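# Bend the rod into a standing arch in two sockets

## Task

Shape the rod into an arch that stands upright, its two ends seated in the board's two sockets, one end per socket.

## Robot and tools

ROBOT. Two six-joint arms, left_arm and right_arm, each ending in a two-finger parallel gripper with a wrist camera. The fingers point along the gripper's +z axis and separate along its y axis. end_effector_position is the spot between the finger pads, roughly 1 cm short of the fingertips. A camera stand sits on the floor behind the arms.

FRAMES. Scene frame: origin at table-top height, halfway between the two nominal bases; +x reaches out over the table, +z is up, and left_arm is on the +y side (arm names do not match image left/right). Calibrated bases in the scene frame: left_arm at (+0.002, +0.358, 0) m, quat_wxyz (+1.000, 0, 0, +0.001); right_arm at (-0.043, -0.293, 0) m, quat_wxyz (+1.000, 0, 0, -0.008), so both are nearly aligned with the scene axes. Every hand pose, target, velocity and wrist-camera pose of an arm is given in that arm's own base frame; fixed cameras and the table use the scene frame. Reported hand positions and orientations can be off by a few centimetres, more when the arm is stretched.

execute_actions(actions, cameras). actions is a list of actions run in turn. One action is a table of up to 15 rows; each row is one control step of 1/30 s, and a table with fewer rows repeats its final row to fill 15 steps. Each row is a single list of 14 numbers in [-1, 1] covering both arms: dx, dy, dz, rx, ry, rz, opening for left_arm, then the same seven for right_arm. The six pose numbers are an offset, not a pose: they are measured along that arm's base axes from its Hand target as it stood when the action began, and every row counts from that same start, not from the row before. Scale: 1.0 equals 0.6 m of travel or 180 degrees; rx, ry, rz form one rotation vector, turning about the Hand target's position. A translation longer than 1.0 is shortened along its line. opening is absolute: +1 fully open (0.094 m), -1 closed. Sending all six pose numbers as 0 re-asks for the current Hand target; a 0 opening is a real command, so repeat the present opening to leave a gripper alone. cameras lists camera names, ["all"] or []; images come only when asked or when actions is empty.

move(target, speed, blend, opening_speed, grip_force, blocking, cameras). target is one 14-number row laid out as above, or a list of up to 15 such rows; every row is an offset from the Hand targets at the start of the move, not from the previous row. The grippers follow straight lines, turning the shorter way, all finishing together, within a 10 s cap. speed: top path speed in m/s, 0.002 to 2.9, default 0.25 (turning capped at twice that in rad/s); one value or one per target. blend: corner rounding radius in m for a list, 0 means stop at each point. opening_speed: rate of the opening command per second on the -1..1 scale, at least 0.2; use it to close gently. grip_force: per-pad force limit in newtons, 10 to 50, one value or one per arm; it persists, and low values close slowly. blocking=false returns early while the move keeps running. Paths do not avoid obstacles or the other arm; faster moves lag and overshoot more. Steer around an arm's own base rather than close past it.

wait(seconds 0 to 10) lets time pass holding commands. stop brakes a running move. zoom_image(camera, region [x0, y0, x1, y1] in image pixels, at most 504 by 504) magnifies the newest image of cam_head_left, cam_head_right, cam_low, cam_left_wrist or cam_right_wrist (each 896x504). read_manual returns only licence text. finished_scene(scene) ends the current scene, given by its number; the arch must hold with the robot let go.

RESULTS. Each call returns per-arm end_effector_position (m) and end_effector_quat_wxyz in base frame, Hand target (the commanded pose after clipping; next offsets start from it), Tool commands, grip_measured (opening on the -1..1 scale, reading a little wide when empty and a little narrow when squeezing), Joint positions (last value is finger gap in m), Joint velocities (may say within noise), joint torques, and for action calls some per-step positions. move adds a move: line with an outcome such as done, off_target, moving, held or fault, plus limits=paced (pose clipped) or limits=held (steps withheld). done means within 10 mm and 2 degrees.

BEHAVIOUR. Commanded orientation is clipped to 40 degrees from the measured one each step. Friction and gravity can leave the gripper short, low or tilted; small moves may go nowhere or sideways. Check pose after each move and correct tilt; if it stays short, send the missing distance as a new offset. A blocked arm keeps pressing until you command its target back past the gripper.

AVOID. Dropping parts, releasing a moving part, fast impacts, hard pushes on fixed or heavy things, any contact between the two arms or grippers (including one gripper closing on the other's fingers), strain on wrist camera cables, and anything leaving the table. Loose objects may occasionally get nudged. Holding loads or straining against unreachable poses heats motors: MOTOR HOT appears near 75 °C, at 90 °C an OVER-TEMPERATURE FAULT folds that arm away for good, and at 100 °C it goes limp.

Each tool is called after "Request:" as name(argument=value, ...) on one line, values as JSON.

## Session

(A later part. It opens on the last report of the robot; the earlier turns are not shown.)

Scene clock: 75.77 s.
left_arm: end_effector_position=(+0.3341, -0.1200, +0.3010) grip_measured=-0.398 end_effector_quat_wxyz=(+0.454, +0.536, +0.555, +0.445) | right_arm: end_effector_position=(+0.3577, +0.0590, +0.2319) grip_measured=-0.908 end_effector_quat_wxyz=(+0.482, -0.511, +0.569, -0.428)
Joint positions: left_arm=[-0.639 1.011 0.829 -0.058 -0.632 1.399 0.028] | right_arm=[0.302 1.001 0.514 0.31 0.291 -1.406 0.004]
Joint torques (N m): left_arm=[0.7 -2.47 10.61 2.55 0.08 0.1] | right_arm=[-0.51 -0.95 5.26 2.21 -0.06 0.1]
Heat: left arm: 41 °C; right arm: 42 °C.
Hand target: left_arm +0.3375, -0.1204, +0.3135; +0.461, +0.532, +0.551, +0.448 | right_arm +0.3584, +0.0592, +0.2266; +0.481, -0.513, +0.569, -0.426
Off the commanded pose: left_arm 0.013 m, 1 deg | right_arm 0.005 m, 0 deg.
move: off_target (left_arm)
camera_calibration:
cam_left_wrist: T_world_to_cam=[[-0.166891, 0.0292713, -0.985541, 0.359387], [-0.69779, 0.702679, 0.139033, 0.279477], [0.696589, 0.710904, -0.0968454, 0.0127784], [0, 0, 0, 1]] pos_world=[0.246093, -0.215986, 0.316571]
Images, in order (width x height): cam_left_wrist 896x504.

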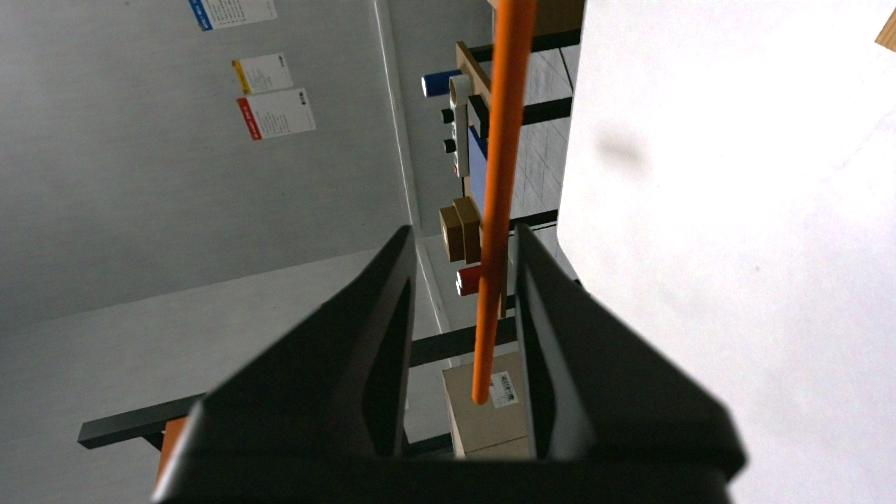

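Request:
move(target=[[0.007,0,-0.014,0,0,0,-0.4,0.0,0.0,0,0.0,0,0,-1],[0.007,0,-0.014,0,0,0,-1,0.0,0.0,0,0.0,0,0,-1]], speed=0.04, opening_speed=0.4, cameras=["all"])

Scene clock: 79.83 s.
left_arm: end_effector_position=(+0.3383, -0.1201, +0.3002) grip_measured=-0.904 end_effector_quat_wxyz=(+0.454, +0.537, +0.554, +0.446) | right_arm: end_effector_position=(+0.3578, +0.0590, +0.2321) grip_measured=-0.908 end_effector_quat_wxyz=(+0.483, -0.510, +0.569, -0.428)
Joint positions: left_arm=[-0.626 1.024 0.829 -0.04 -0.619 1.408 0.005] | right_arm=[0.302 1.001 0.514 0.311 0.291 -1.406 0.004]
Joint torques (N m): left_arm=[0.7 -2.66 8.38 2.83 0.06 0.03] | right_arm=[-0.53 -0.95 5.26 2.2 -0.05 0.1]
Heat: left arm: 41 °C; right arm: 43 °C.
Hand target: left_arm +0.3416, -0.1204, +0.3051; +0.461, +0.532, +0.551, +0.448 | right_arm +0.3584, +0.0592, +0.2266; +0.481, -0.513, +0.569, -0.426
Off the commanded pose: left_arm 0.006 m, 1 deg | right_arm 0.006 m, 0 deg.
move: done
camera_calibration:
cam_left_wrist: T_world_to_cam=[[-0.16499, 0.033105, -0.985739, 0.359079], [-0.696522, 0.703703, 0.140215, 0.281989], [0.698309, 0.709723, -0.0930457, 0.00797195], [0, 0, 0, 1]] pos_world=[0.250089, -0.215982, 0.315161]
cam_right_wrist: T_world_to_cam=[[0.201935, -0.120556, 0.971951, -0.289398], [-0.700245, -0.711606, 0.0572212, 0.281552], [0.684747, -0.692159, -0.228117, -0.0222549], [0, 0, 0, 1]] pos_world=[0.270834, 0.150062, 0.260094]

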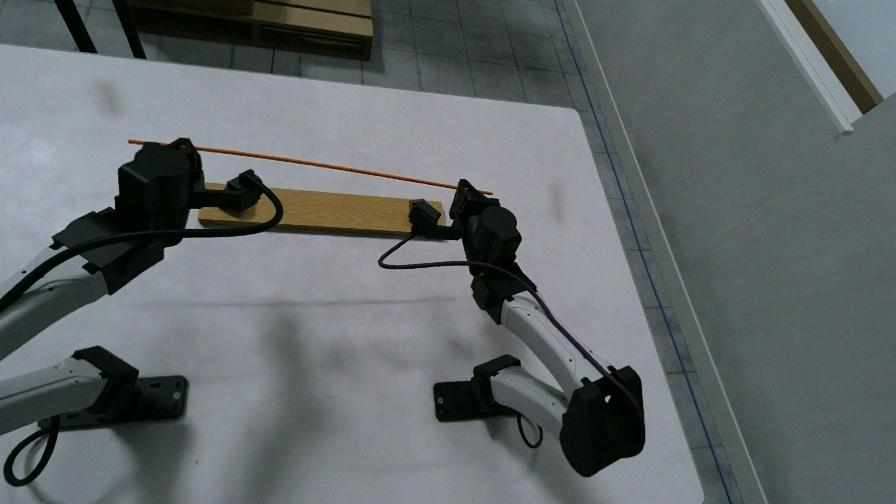

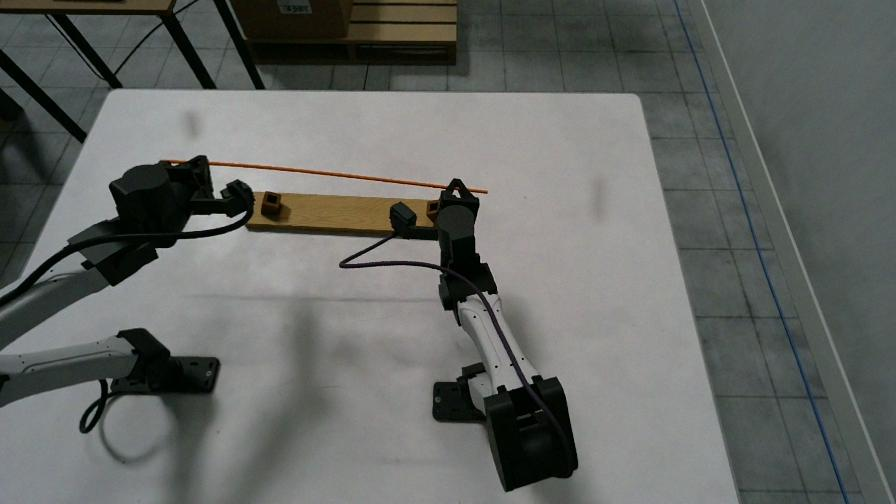

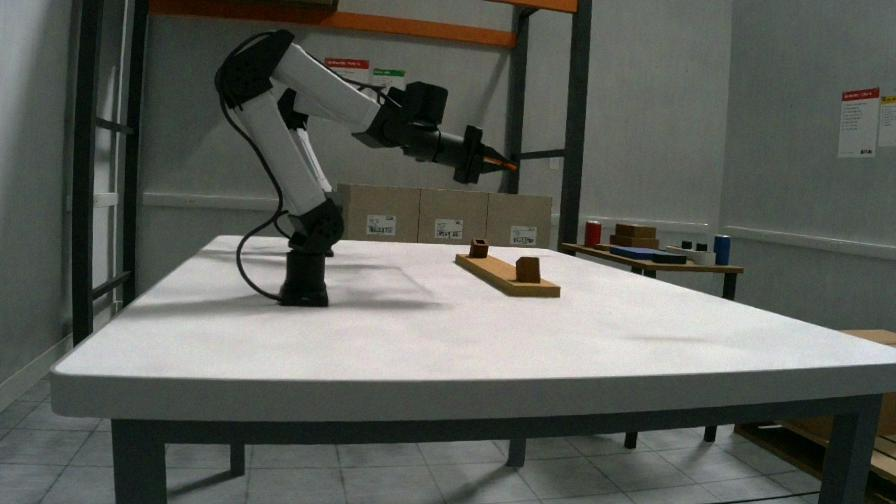

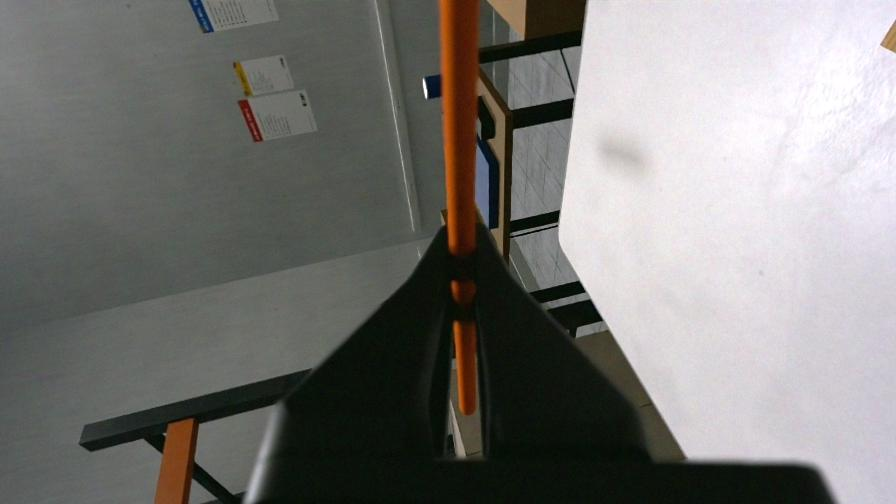

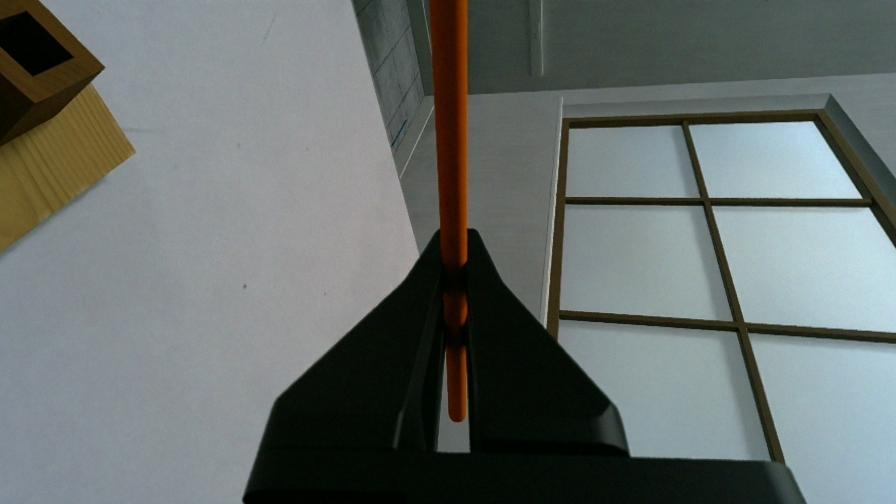

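Request:
move(target=[[0,0,0.025,-0.072,0,0,-1,0,0,0.156,0.048,0,0,-1],[0,-0.037,0.025,-0.1556,0,0,-1,0,0.037,0.156,0.1317,0,0,-1],[0,-0.117,0.025,-0.267,0,0,-1,0,0.117,0.156,0.243,0,0,-1]], blend=[0.01,0.01,0], cameras=["all"], speed=0.08)

Scene clock: 93.53 s.
left_arm: end_effector_position=(+0.3411, -0.1607, +0.3030) grip_measured=-0.904 end_effector_quat_wxyz=(+0.607, +0.283, +0.706, +0.232) | right_arm: end_effector_position=(+0.3562, +0.0973, +0.3069) grip_measured=-0.908 end_effector_quat_wxyz=(+0.604, -0.275, +0.709, -0.238)
Joint positions: left_arm=[-0.751 1.128 0.862 0.056 -0.723 0.607 0.004] | right_arm=[0.489 1.029 0.82 0.03 0.487 -0.66 0.004]
Joint torques (N m): left_arm=[-3.18 -2.67 10.8 2.98 0.7 -0.05] | right_arm=[2.51 -0.84 7.87 2.44 -0.86 0.24]
Heat: left arm: 43 °C; right arm: 44 °C.
Hand target: left_arm +0.3416, -0.1906, +0.3202; +0.638, +0.298, +0.686, +0.184 | right_arm +0.3584, +0.1295, +0.3200; +0.638, -0.297, +0.687, -0.183
Off the commanded pose: left_arm 0.035 m, 7 deg | right_arm 0.035 m, 8 deg.
move: off_target (left_arm, right_arm)
camera_calibration:
cam_left_wrist: T_world_to_cam=[[-0.0991437, -0.690537, -0.71647, 0.143333], [-0.767941, 0.51098, -0.386219, 0.464987], [0.6328, 0.511916, -0.580952, 0.1735], [0, 0, 0, 1]] pos_world=[0.261502, -0.22744, 0.383076]
cam_right_wrist: T_world_to_cam=[[0.137334, -0.741088, 0.657212, -0.177301], [-0.777988, -0.491376, -0.391515, 0.447412], [0.613085, -0.457534, -0.644041, 0.152723], [0, 0, 0, 1]] pos_world=[0.278799, 0.158329, 0.390053]

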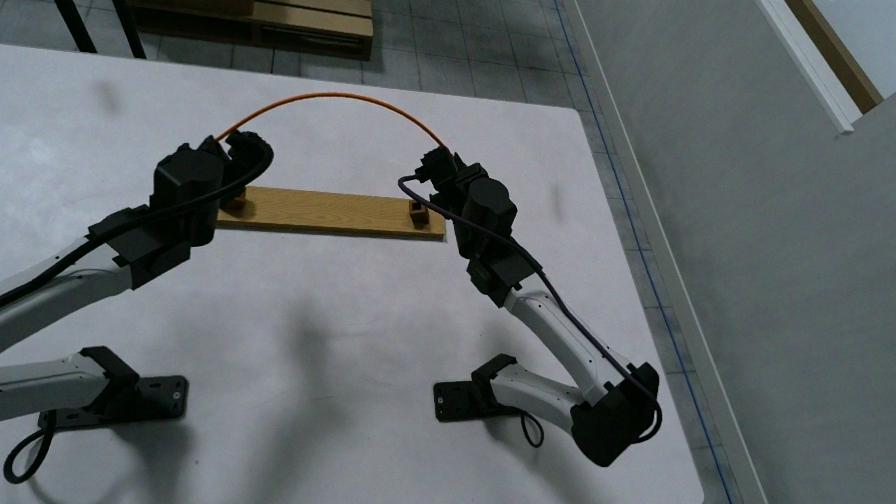

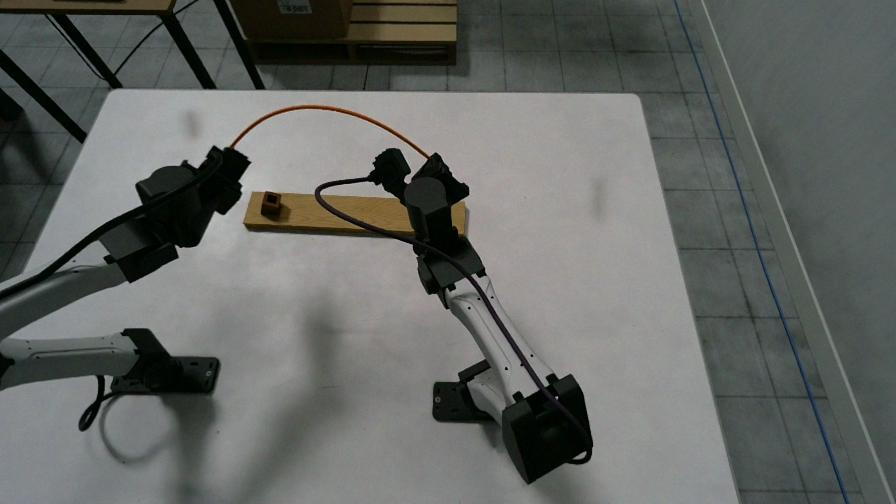

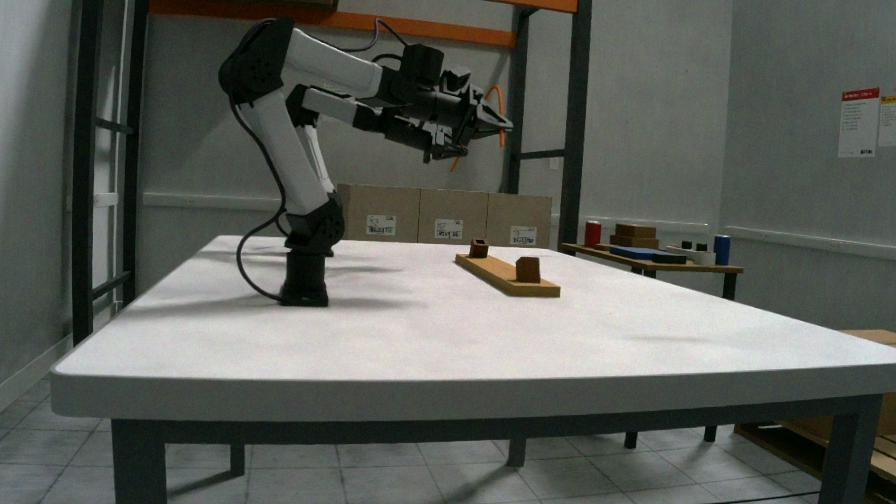

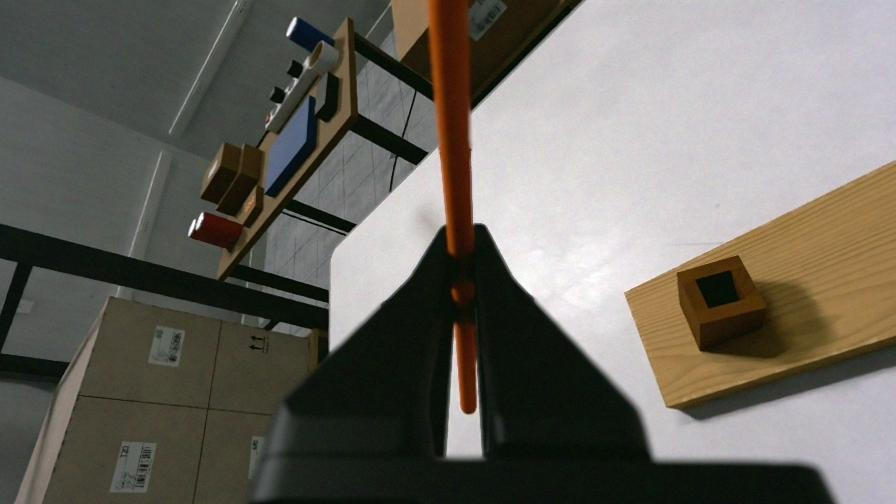

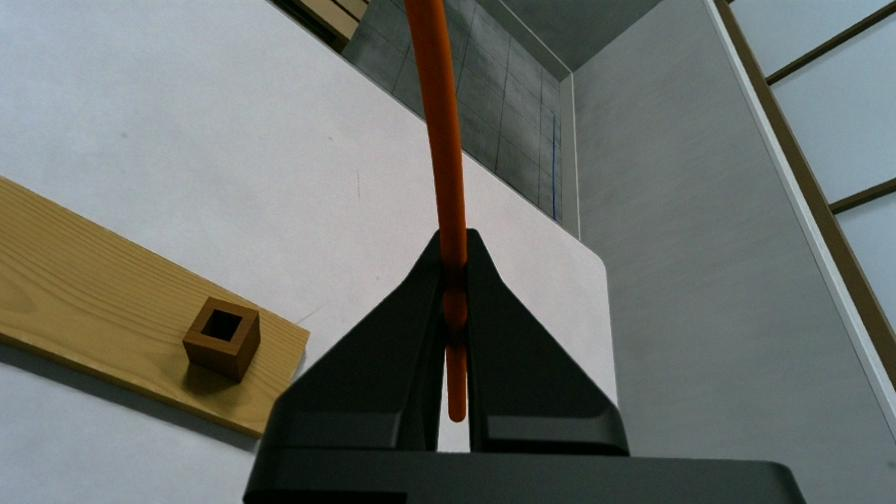

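Request:
move(target=[[0,-0.0723,0,-0.139,0,0,-1,0,0.081,0,0.139,0,0,-1],[0.124,-0.0723,-0.12,-0.139,0,0,-1,0.1327,0.081,-0.12,0.139,0,0,-1],[0.124,-0.0723,-0.245,-0.139,0,0,-1,0.1327,0.081,-0.28,0.139,0,0,-1]], blend=[0.01,0.02,0], cameras=["all"], speed=0.08)

Request:
zoom_image(camera="cam_low", region=[420, 150, 580, 310])

Request:
zoom_image(camera="cam_left_wrist", region=[400, 330, 530, 470])

Request:
zoom_image(camera="cam_right_wrist", region=[390, 330, 520, 470])

Scene clock: 105.37 s.
left_arm: end_effector_position=(+0.4177, -0.2071, +0.1693) grip_measured=-0.904 end_effector_quat_wxyz=(+0.674, +0.118, +0.725, +0.080) | right_arm: end_effector_position=(+0.4403, +0.1434, +0.1540) grip_measured=-0.908 end_effector_quat_wxyz=(+0.676, -0.108, +0.723, -0.094)
Joint positions: left_arm=[-0.685 1.753 0.703 0.95 -0.639 0.22 0.004] | right_arm=[0.488 1.78 0.622 1.081 0.476 -0.251 0.004]
Joint torques (N m): left_arm=[-1.62 -7.92 6.43 3.02 1.04 0.09] | right_arm=[1.8 -4.29 4.38 2.36 -1.15 0.18]
Heat: left arm: 44 °C; right arm: 44 °C.
Hand target: left_arm +0.4160, -0.2340, +0.1731; +0.687, +0.152, +0.710, +0.031 | right_arm +0.4381, +0.1780, +0.1520; +0.687, -0.151, +0.710, -0.030
Off the commanded pose: left_arm 0.027 m, 7 deg | right_arm 0.035 m, 9 deg.
move: off_target (left_arm, right_arm)
camera_calibration:
cam_left_wrist: T_world_to_cam=[[-0.0425606, -0.942013, -0.332867, -0.117533], [-0.747479, 0.251087, -0.615004, 0.47234], [0.66292, 0.222636, -0.714821, 0.0212743], [0, 0, 0, 1]] pos_world=[0.333959, -0.234052, 0.266576]
cam_right_wrist: T_world_to_cam=[[0.0642867, -0.960564, 0.270524, 0.0690575], [-0.746292, -0.226244, -0.625989, 0.45978], [0.662507, -0.161647, -0.731406, -0.0270092], [0, 0, 0, 1]] pos_world=[0.356584, 0.165991, 0.249381]

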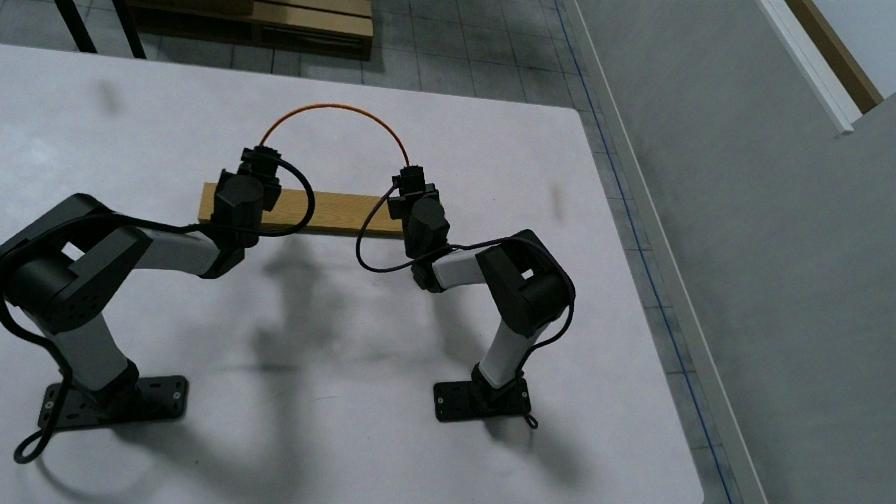

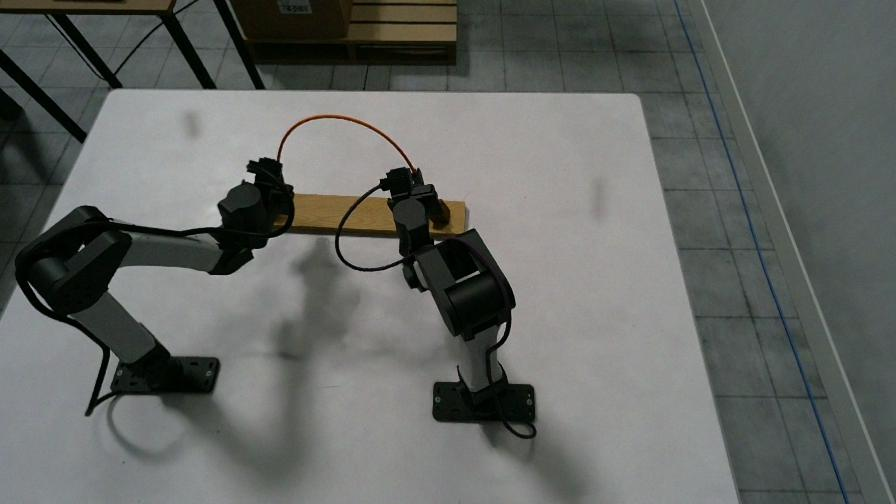

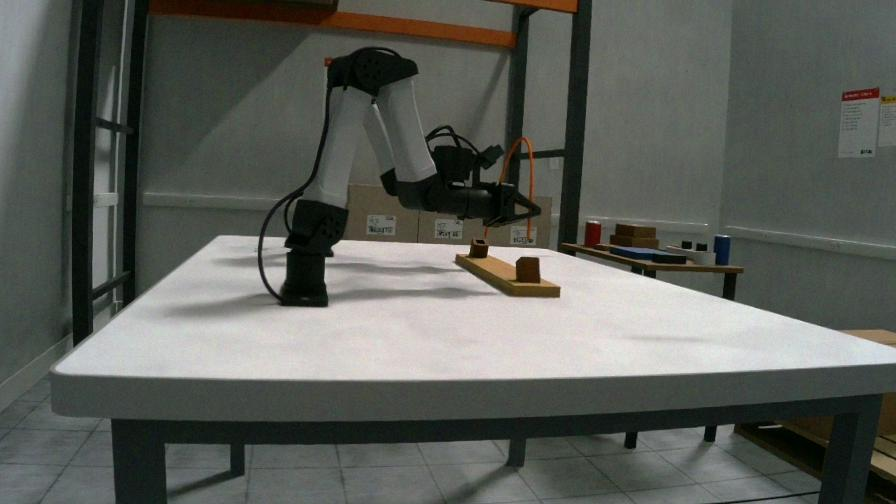

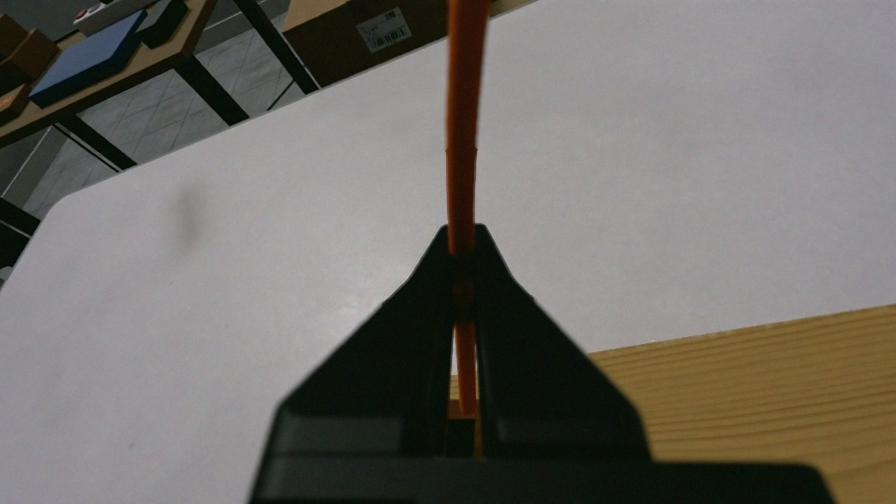

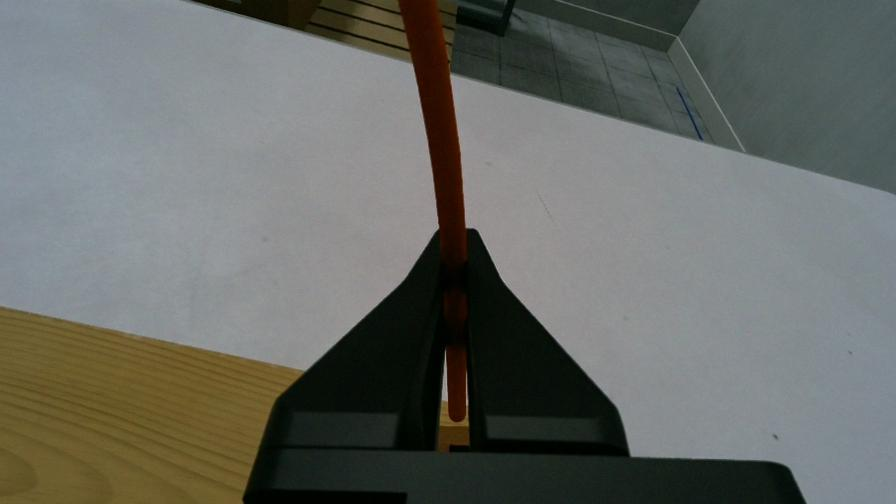

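Scaled by 3.150 from the camera's 896x504 image, which has a finer 1280x720 frame.

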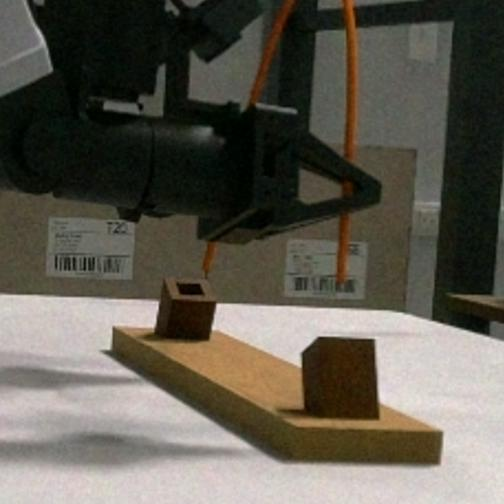

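Scaled by 3.600 from the camera's 896x504 image, which has a finer 1280x720 frame.

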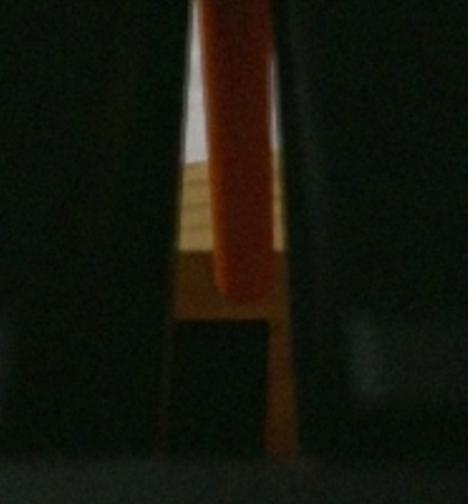

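Scaled by 3.600 from the camera's 896x504 image, which has a finer 1280x720 frame.

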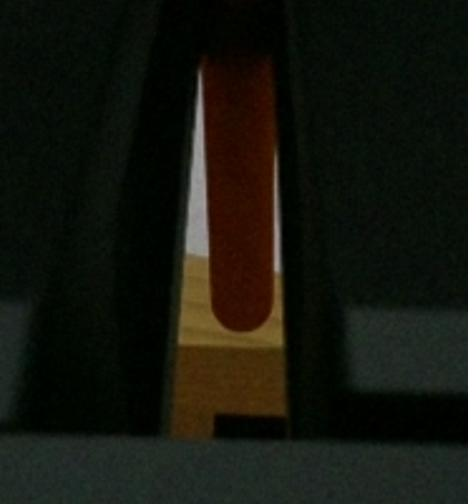

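Request:
move(target=[-0.011,0.02,-0.013,0,0,0,-1,-0.007,-0.028,-0.043,0,0,0,-1], cameras=["cam_low","cam_left_wrist","cam_right_wrist"], speed=0.05)

Request:
zoom_image(camera="cam_low", region=[420, 150, 580, 310])

Request:
zoom_image(camera="cam_left_wrist", region=[400, 330, 530, 470])

Request:
zoom_image(camera="cam_right_wrist", region=[390, 330, 520, 470])

Scene clock: 114.30 s.
left_arm: end_effector_position=(+0.4109, -0.2012, +0.1557) grip_measured=-0.904 end_effector_quat_wxyz=(+0.668, +0.135, +0.727, +0.079) | right_arm: end_effector_position=(+0.4364, +0.1340, +0.1254) grip_measured=-0.908 end_effector_quat_wxyz=(+0.675, -0.119, +0.723, -0.084)
Joint positions: left_arm=[-0.673 1.753 0.645 0.993 -0.604 0.235 0.004] | right_arm=[0.45 1.869 0.558 1.229 0.41 -0.255 0.004]
Joint torques (N m): left_arm=[-1.07 -8.69 6.05 3.13 0.86 -0.05] | right_arm=[1.26 -4.66 3.74 2.33 -0.95 0.2]
Heat: left arm: 44 °C; right arm: 44 °C.
Hand target: left_arm +0.4095, -0.2219, +0.1653; +0.687, +0.152, +0.710, +0.031 | right_arm +0.4338, +0.1613, +0.1263; +0.687, -0.151, +0.710, -0.030
Off the commanded pose: left_arm 0.023 m, 7 deg | right_arm 0.027 m, 7 deg.
move: off_target (left_arm, right_arm)
camera_calibration:
cam_left_wrist: T_world_to_cam=[[-0.0697496, -0.933195, -0.352536, -0.100797], [-0.749324, 0.282299, -0.599017, 0.46191], [0.65852, 0.222382, -0.718955, 0.0172259], [0, 0, 0, 1]] pos_world=[0.327746, -0.228291, 0.253542]
cam_right_wrist: T_world_to_cam=[[0.093656, -0.95769, 0.272137, 0.0546051], [-0.743629, -0.249038, -0.62048, 0.43806], [0.662, -0.144257, -0.73549, -0.0483666], [0, 0, 0, 1]] pos_world=[0.352659, 0.154411, 0.221374]
Images, in order (width x height): cam_low 896x504, cam_left_wrist 896x504, cam_right_wrist 896x504.

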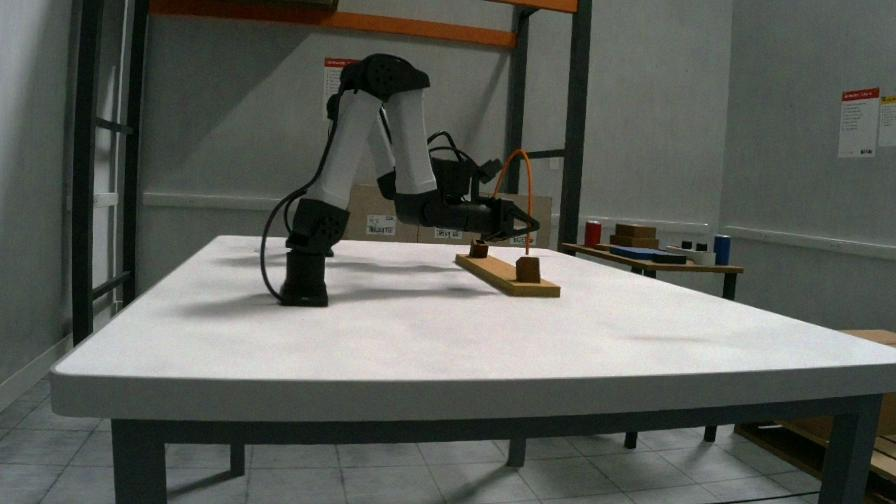

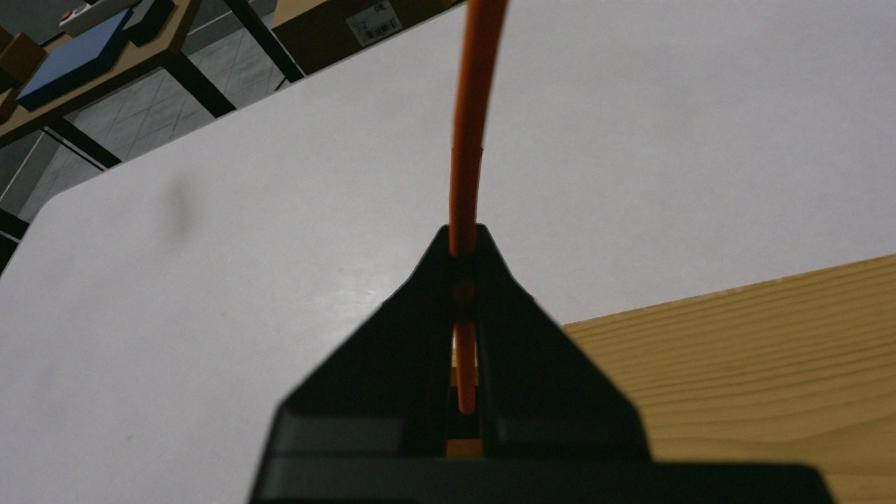

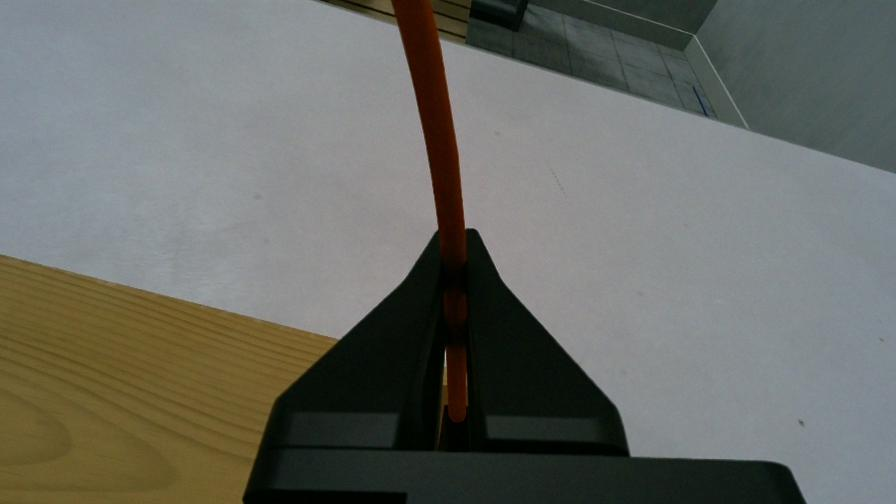

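Scaled by 3.150 from the camera's 896x504 image, which has a finer 1280x720 frame.

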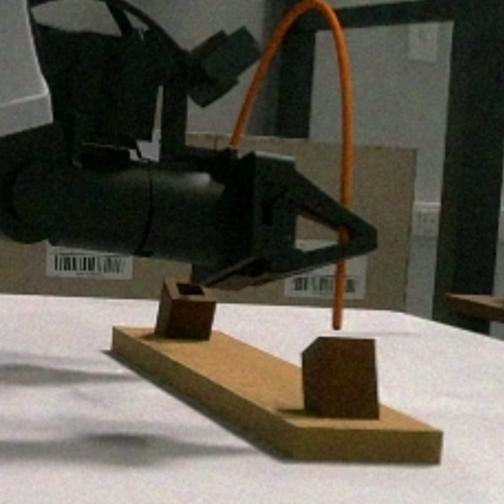

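Scaled by 3.600 from the camera's 896x504 image, which has a finer 1280x720 frame.

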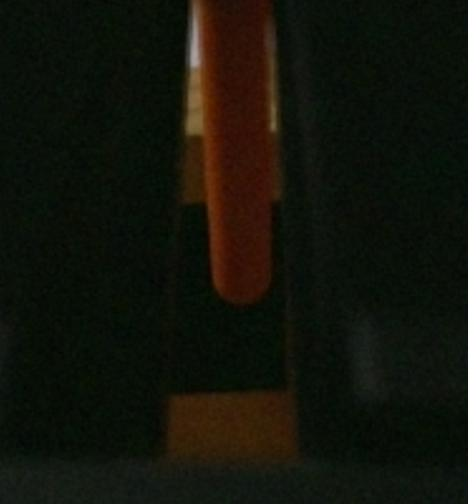

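Scaled by 3.600 from the camera's 896x504 image, which has a finer 1280x720 frame.

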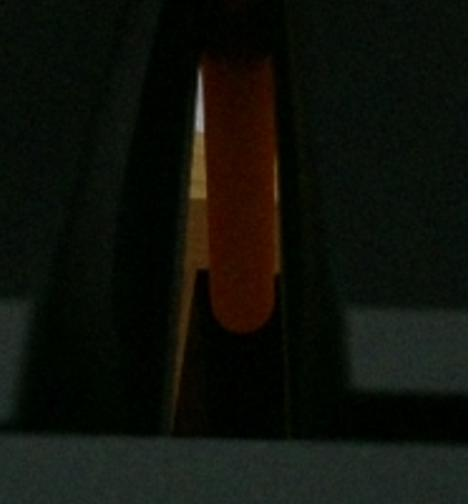

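Request:
move(target=[0,0.018,-0.037,0,0,0,-1,0.0,-0.023,-0.045,0,0,0,-1], cameras=["cam_low","cam_left_wrist","cam_right_wrist"], speed=0.05)

Request:
zoom_image(camera="cam_low", region=[420, 150, 580, 310])

Request:
zoom_image(camera="cam_left_wrist", region=[400, 330, 530, 470])

Request:
zoom_image(camera="cam_right_wrist", region=[390, 330, 520, 470])

Scene clock: 119.20 s.
left_arm: end_effector_position=(+0.4096, -0.1954, +0.1347) grip_measured=-0.904 end_effector_quat_wxyz=(+0.668, +0.147, +0.726, +0.074) | right_arm: end_effector_position=(+0.4364, +0.1268, +0.0973) grip_measured=-0.908 end_effector_quat_wxyz=(+0.674, -0.133, +0.723, -0.078)
Joint positions: left_arm=[-0.65 1.815 0.594 1.106 -0.558 0.25 0.004] | right_arm=[0.413 1.99 0.528 1.377 0.345 -0.268 0.004]
Joint torques (N m): left_arm=[-0.59 -8.05 5.56 3.19 0.7 -0.17] | right_arm=[0.79 -4.78 3.07 2.47 -0.77 0.29]
Heat: left arm: 45 °C; right arm: 45 °C.
Hand target: left_arm +0.4094, -0.2112, +0.1433; +0.687, +0.152, +0.710, +0.031 | right_arm +0.4339, +0.1474, +0.0992; +0.687, -0.151, +0.710, -0.030
Off the commanded pose: left_arm 0.018 m, 6 deg | right_arm 0.021 m, 6 deg.
move: off_target (left_arm, right_arm)
camera_calibration:
cam_left_wrist: T_world_to_cam=[[-0.0927409, -0.927524, -0.362076, -0.0910611], [-0.743368, 0.306427, -0.594564, 0.448409], [0.662422, 0.214015, -0.717909, -0.00168956], [0, 0, 0, 1]] pos_world=[0.326007, -0.221504, 0.232424]
cam_right_wrist: T_world_to_cam=[[0.121538, -0.952207, 0.280234, 0.0416885], [-0.739196, -0.275249, -0.614676, 0.419622], [0.662433, -0.132441, -0.737321, -0.0715864], [0, 0, 0, 1]] pos_world=[0.352537, 0.145715, 0.193467]
Images, in order (width x height): cam_low 896x504, cam_left_wrist 896x504, cam_right_wrist 896x504.

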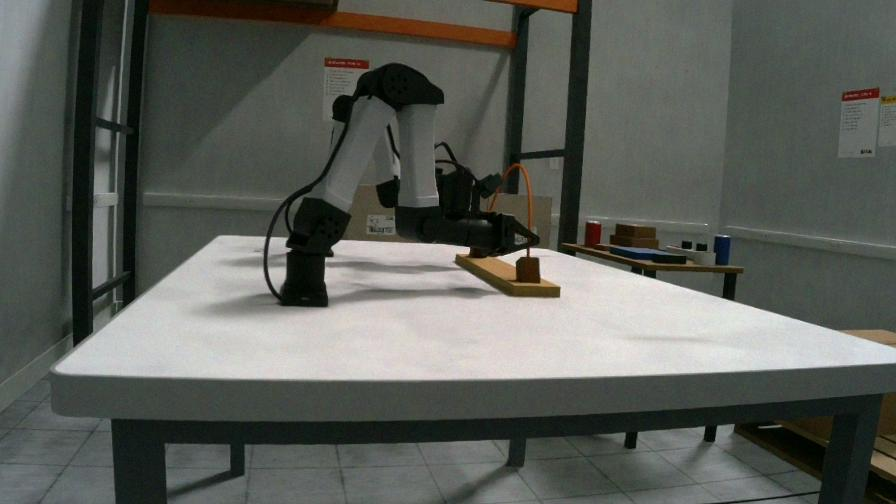

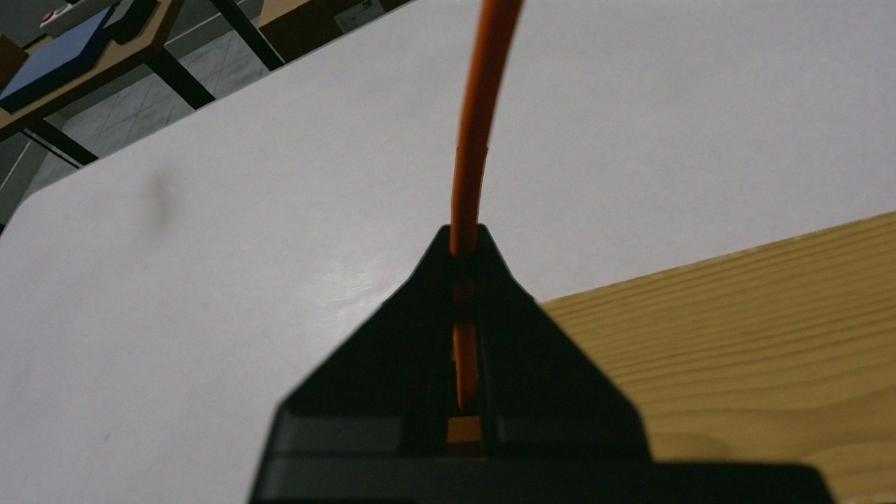

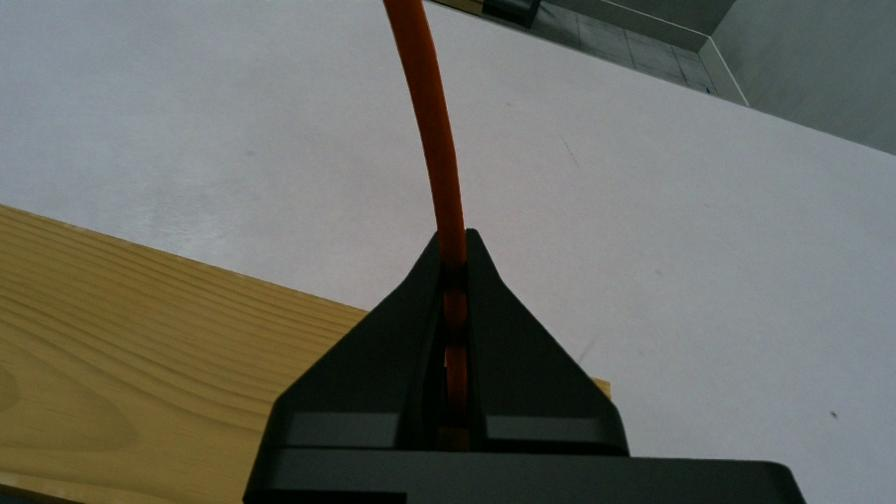

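Scaled by 3.150 from the camera's 896x504 image, which has a finer 1280x720 frame.

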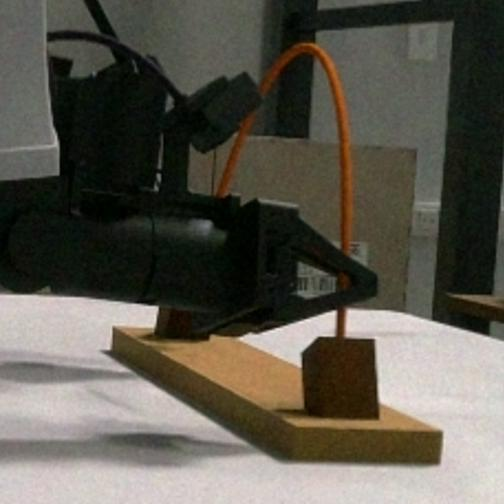

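Scaled by 3.600 from the camera's 896x504 image, which has a finer 1280x720 frame.

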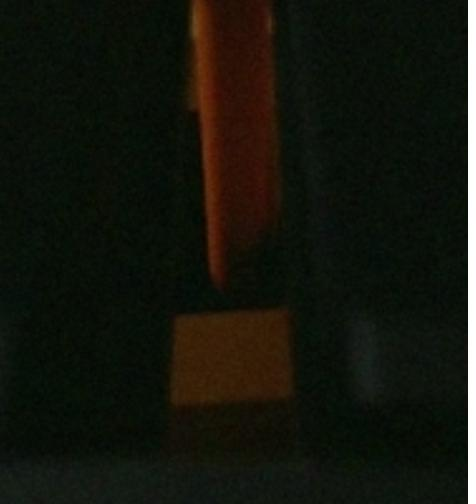

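Scaled by 3.600 from the camera's 896x504 image, which has a finer 1280x720 frame.

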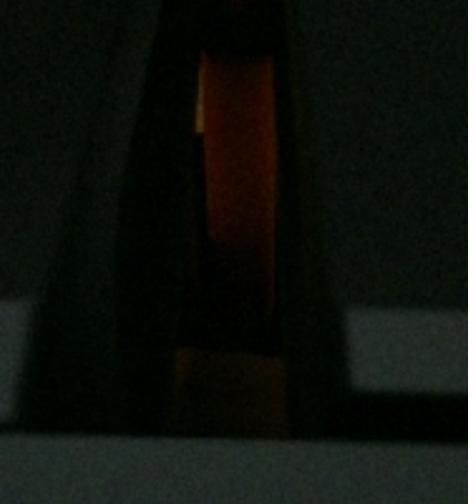

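Request:
move(target=[0.005,0.016,-0.035,0,0,0,-1,0.0,-0.015,-0.027,0,0,0,-1], cameras=["cam_low","cam_left_wrist","cam_right_wrist"], speed=0.04)

Request:
zoom_image(camera="cam_low", region=[420, 150, 580, 310])

Request:
zoom_image(camera="cam_left_wrist", region=[400, 330, 530, 470])

Scene clock: 122.23 s.
left_arm: end_effector_position=(+0.4138, -0.1902, +0.1214) grip_measured=-0.904 end_effector_quat_wxyz=(+0.677, +0.148, +0.717, +0.069) | right_arm: end_effector_position=(+0.4367, +0.1243, +0.0842) grip_measured=-0.908 end_effector_quat_wxyz=(+0.673, -0.145, +0.722, -0.074)
Joint positions: left_arm=[-0.621 1.899 0.573 1.242 -0.518 0.264 0.004] | right_arm=[0.391 2.05 0.521 1.441 0.301 -0.281 0.004]
Joint torques (N m): left_arm=[-0.28 -7.91 4.56 3.04 0.61 -0.29] | right_arm=[0.17 -3.52 2.43 2.72 -0.65 0.4]
Heat: left arm: 45 °C; right arm: 45 °C.
Hand target: left_arm +0.4125, -0.2015, +0.1223; +0.687, +0.152, +0.709, +0.031 | right_arm +0.4338, +0.1385, +0.0830; +0.687, -0.152, +0.710, -0.030
Off the commanded pose: left_arm 0.012 m, 5 deg | right_arm 0.014 m, 5 deg.
move: off_target (left_arm, right_arm)
camera_calibration:
cam_left_wrist: T_world_to_cam=[[-0.0958282, -0.929141, -0.35709, -0.0901894], [-0.725315, 0.310869, -0.61423, 0.437772], [0.681715, 0.200142, -0.70371, -0.0275107], [0, 0, 0, 1]] pos_world=[0.327634, -0.214382, 0.217328]
cam_right_wrist: T_world_to_cam=[[0.144807, -0.945801, 0.290675, 0.0311752], [-0.73466, -0.299559, -0.608719, 0.411651], [0.662801, -0.125401, -0.73822, -0.0828464], [0, 0, 0, 1]] pos_world=[0.35282, 0.14241, 0.180359]
Images, in order (width x height): cam_low 896x504, cam_left_wrist 896x504, cam_right_wrist 896x504.

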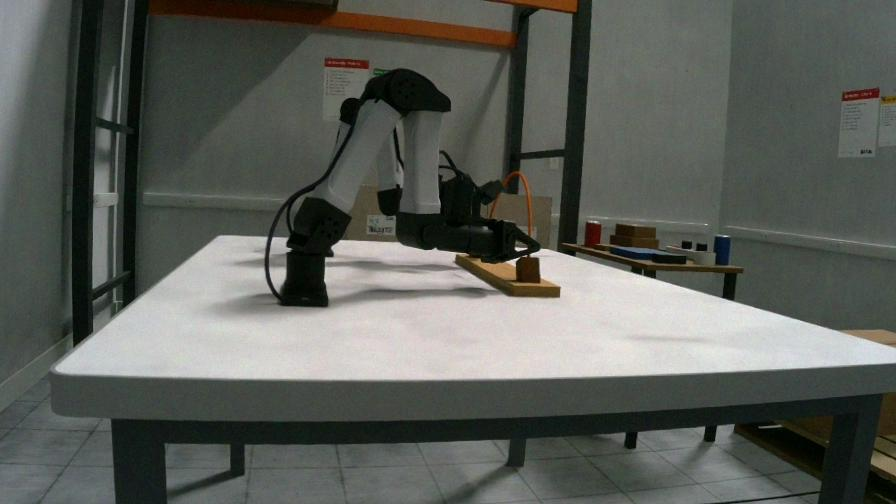

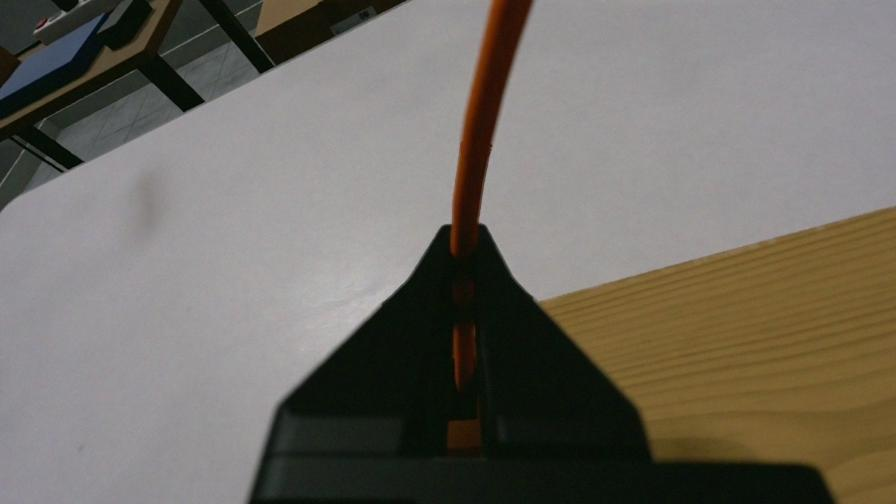

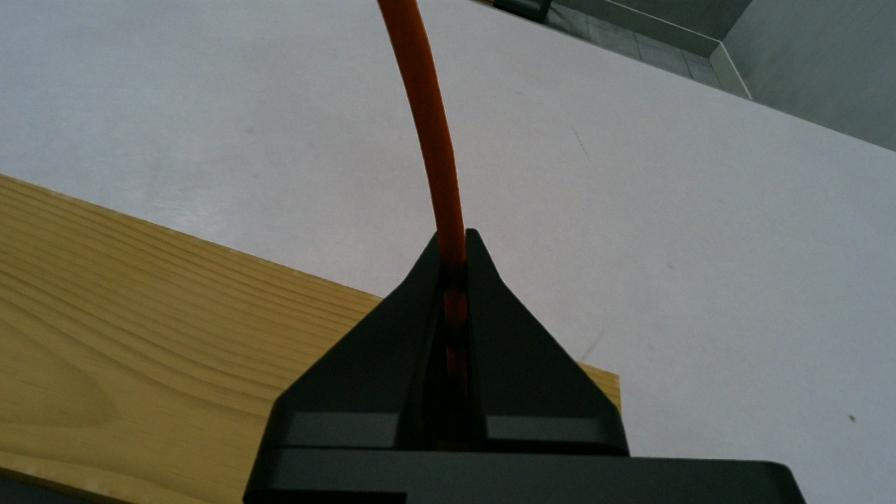

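Scaled by 3.150 from the camera's 896x504 image, which has a finer 1280x720 frame.

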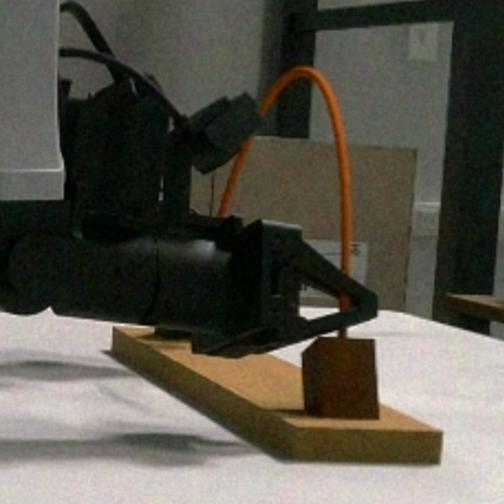

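Scaled by 3.600 from the camera's 896x504 image, which has a finer 1280x720 frame.

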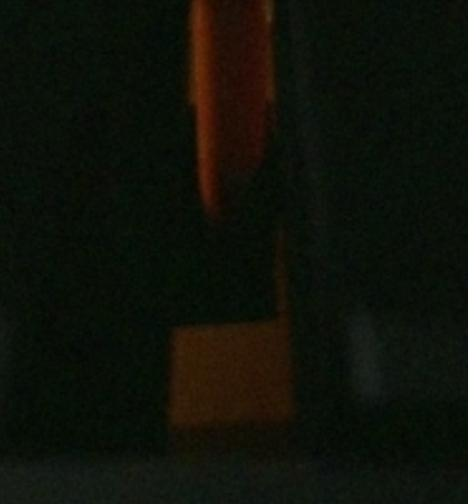

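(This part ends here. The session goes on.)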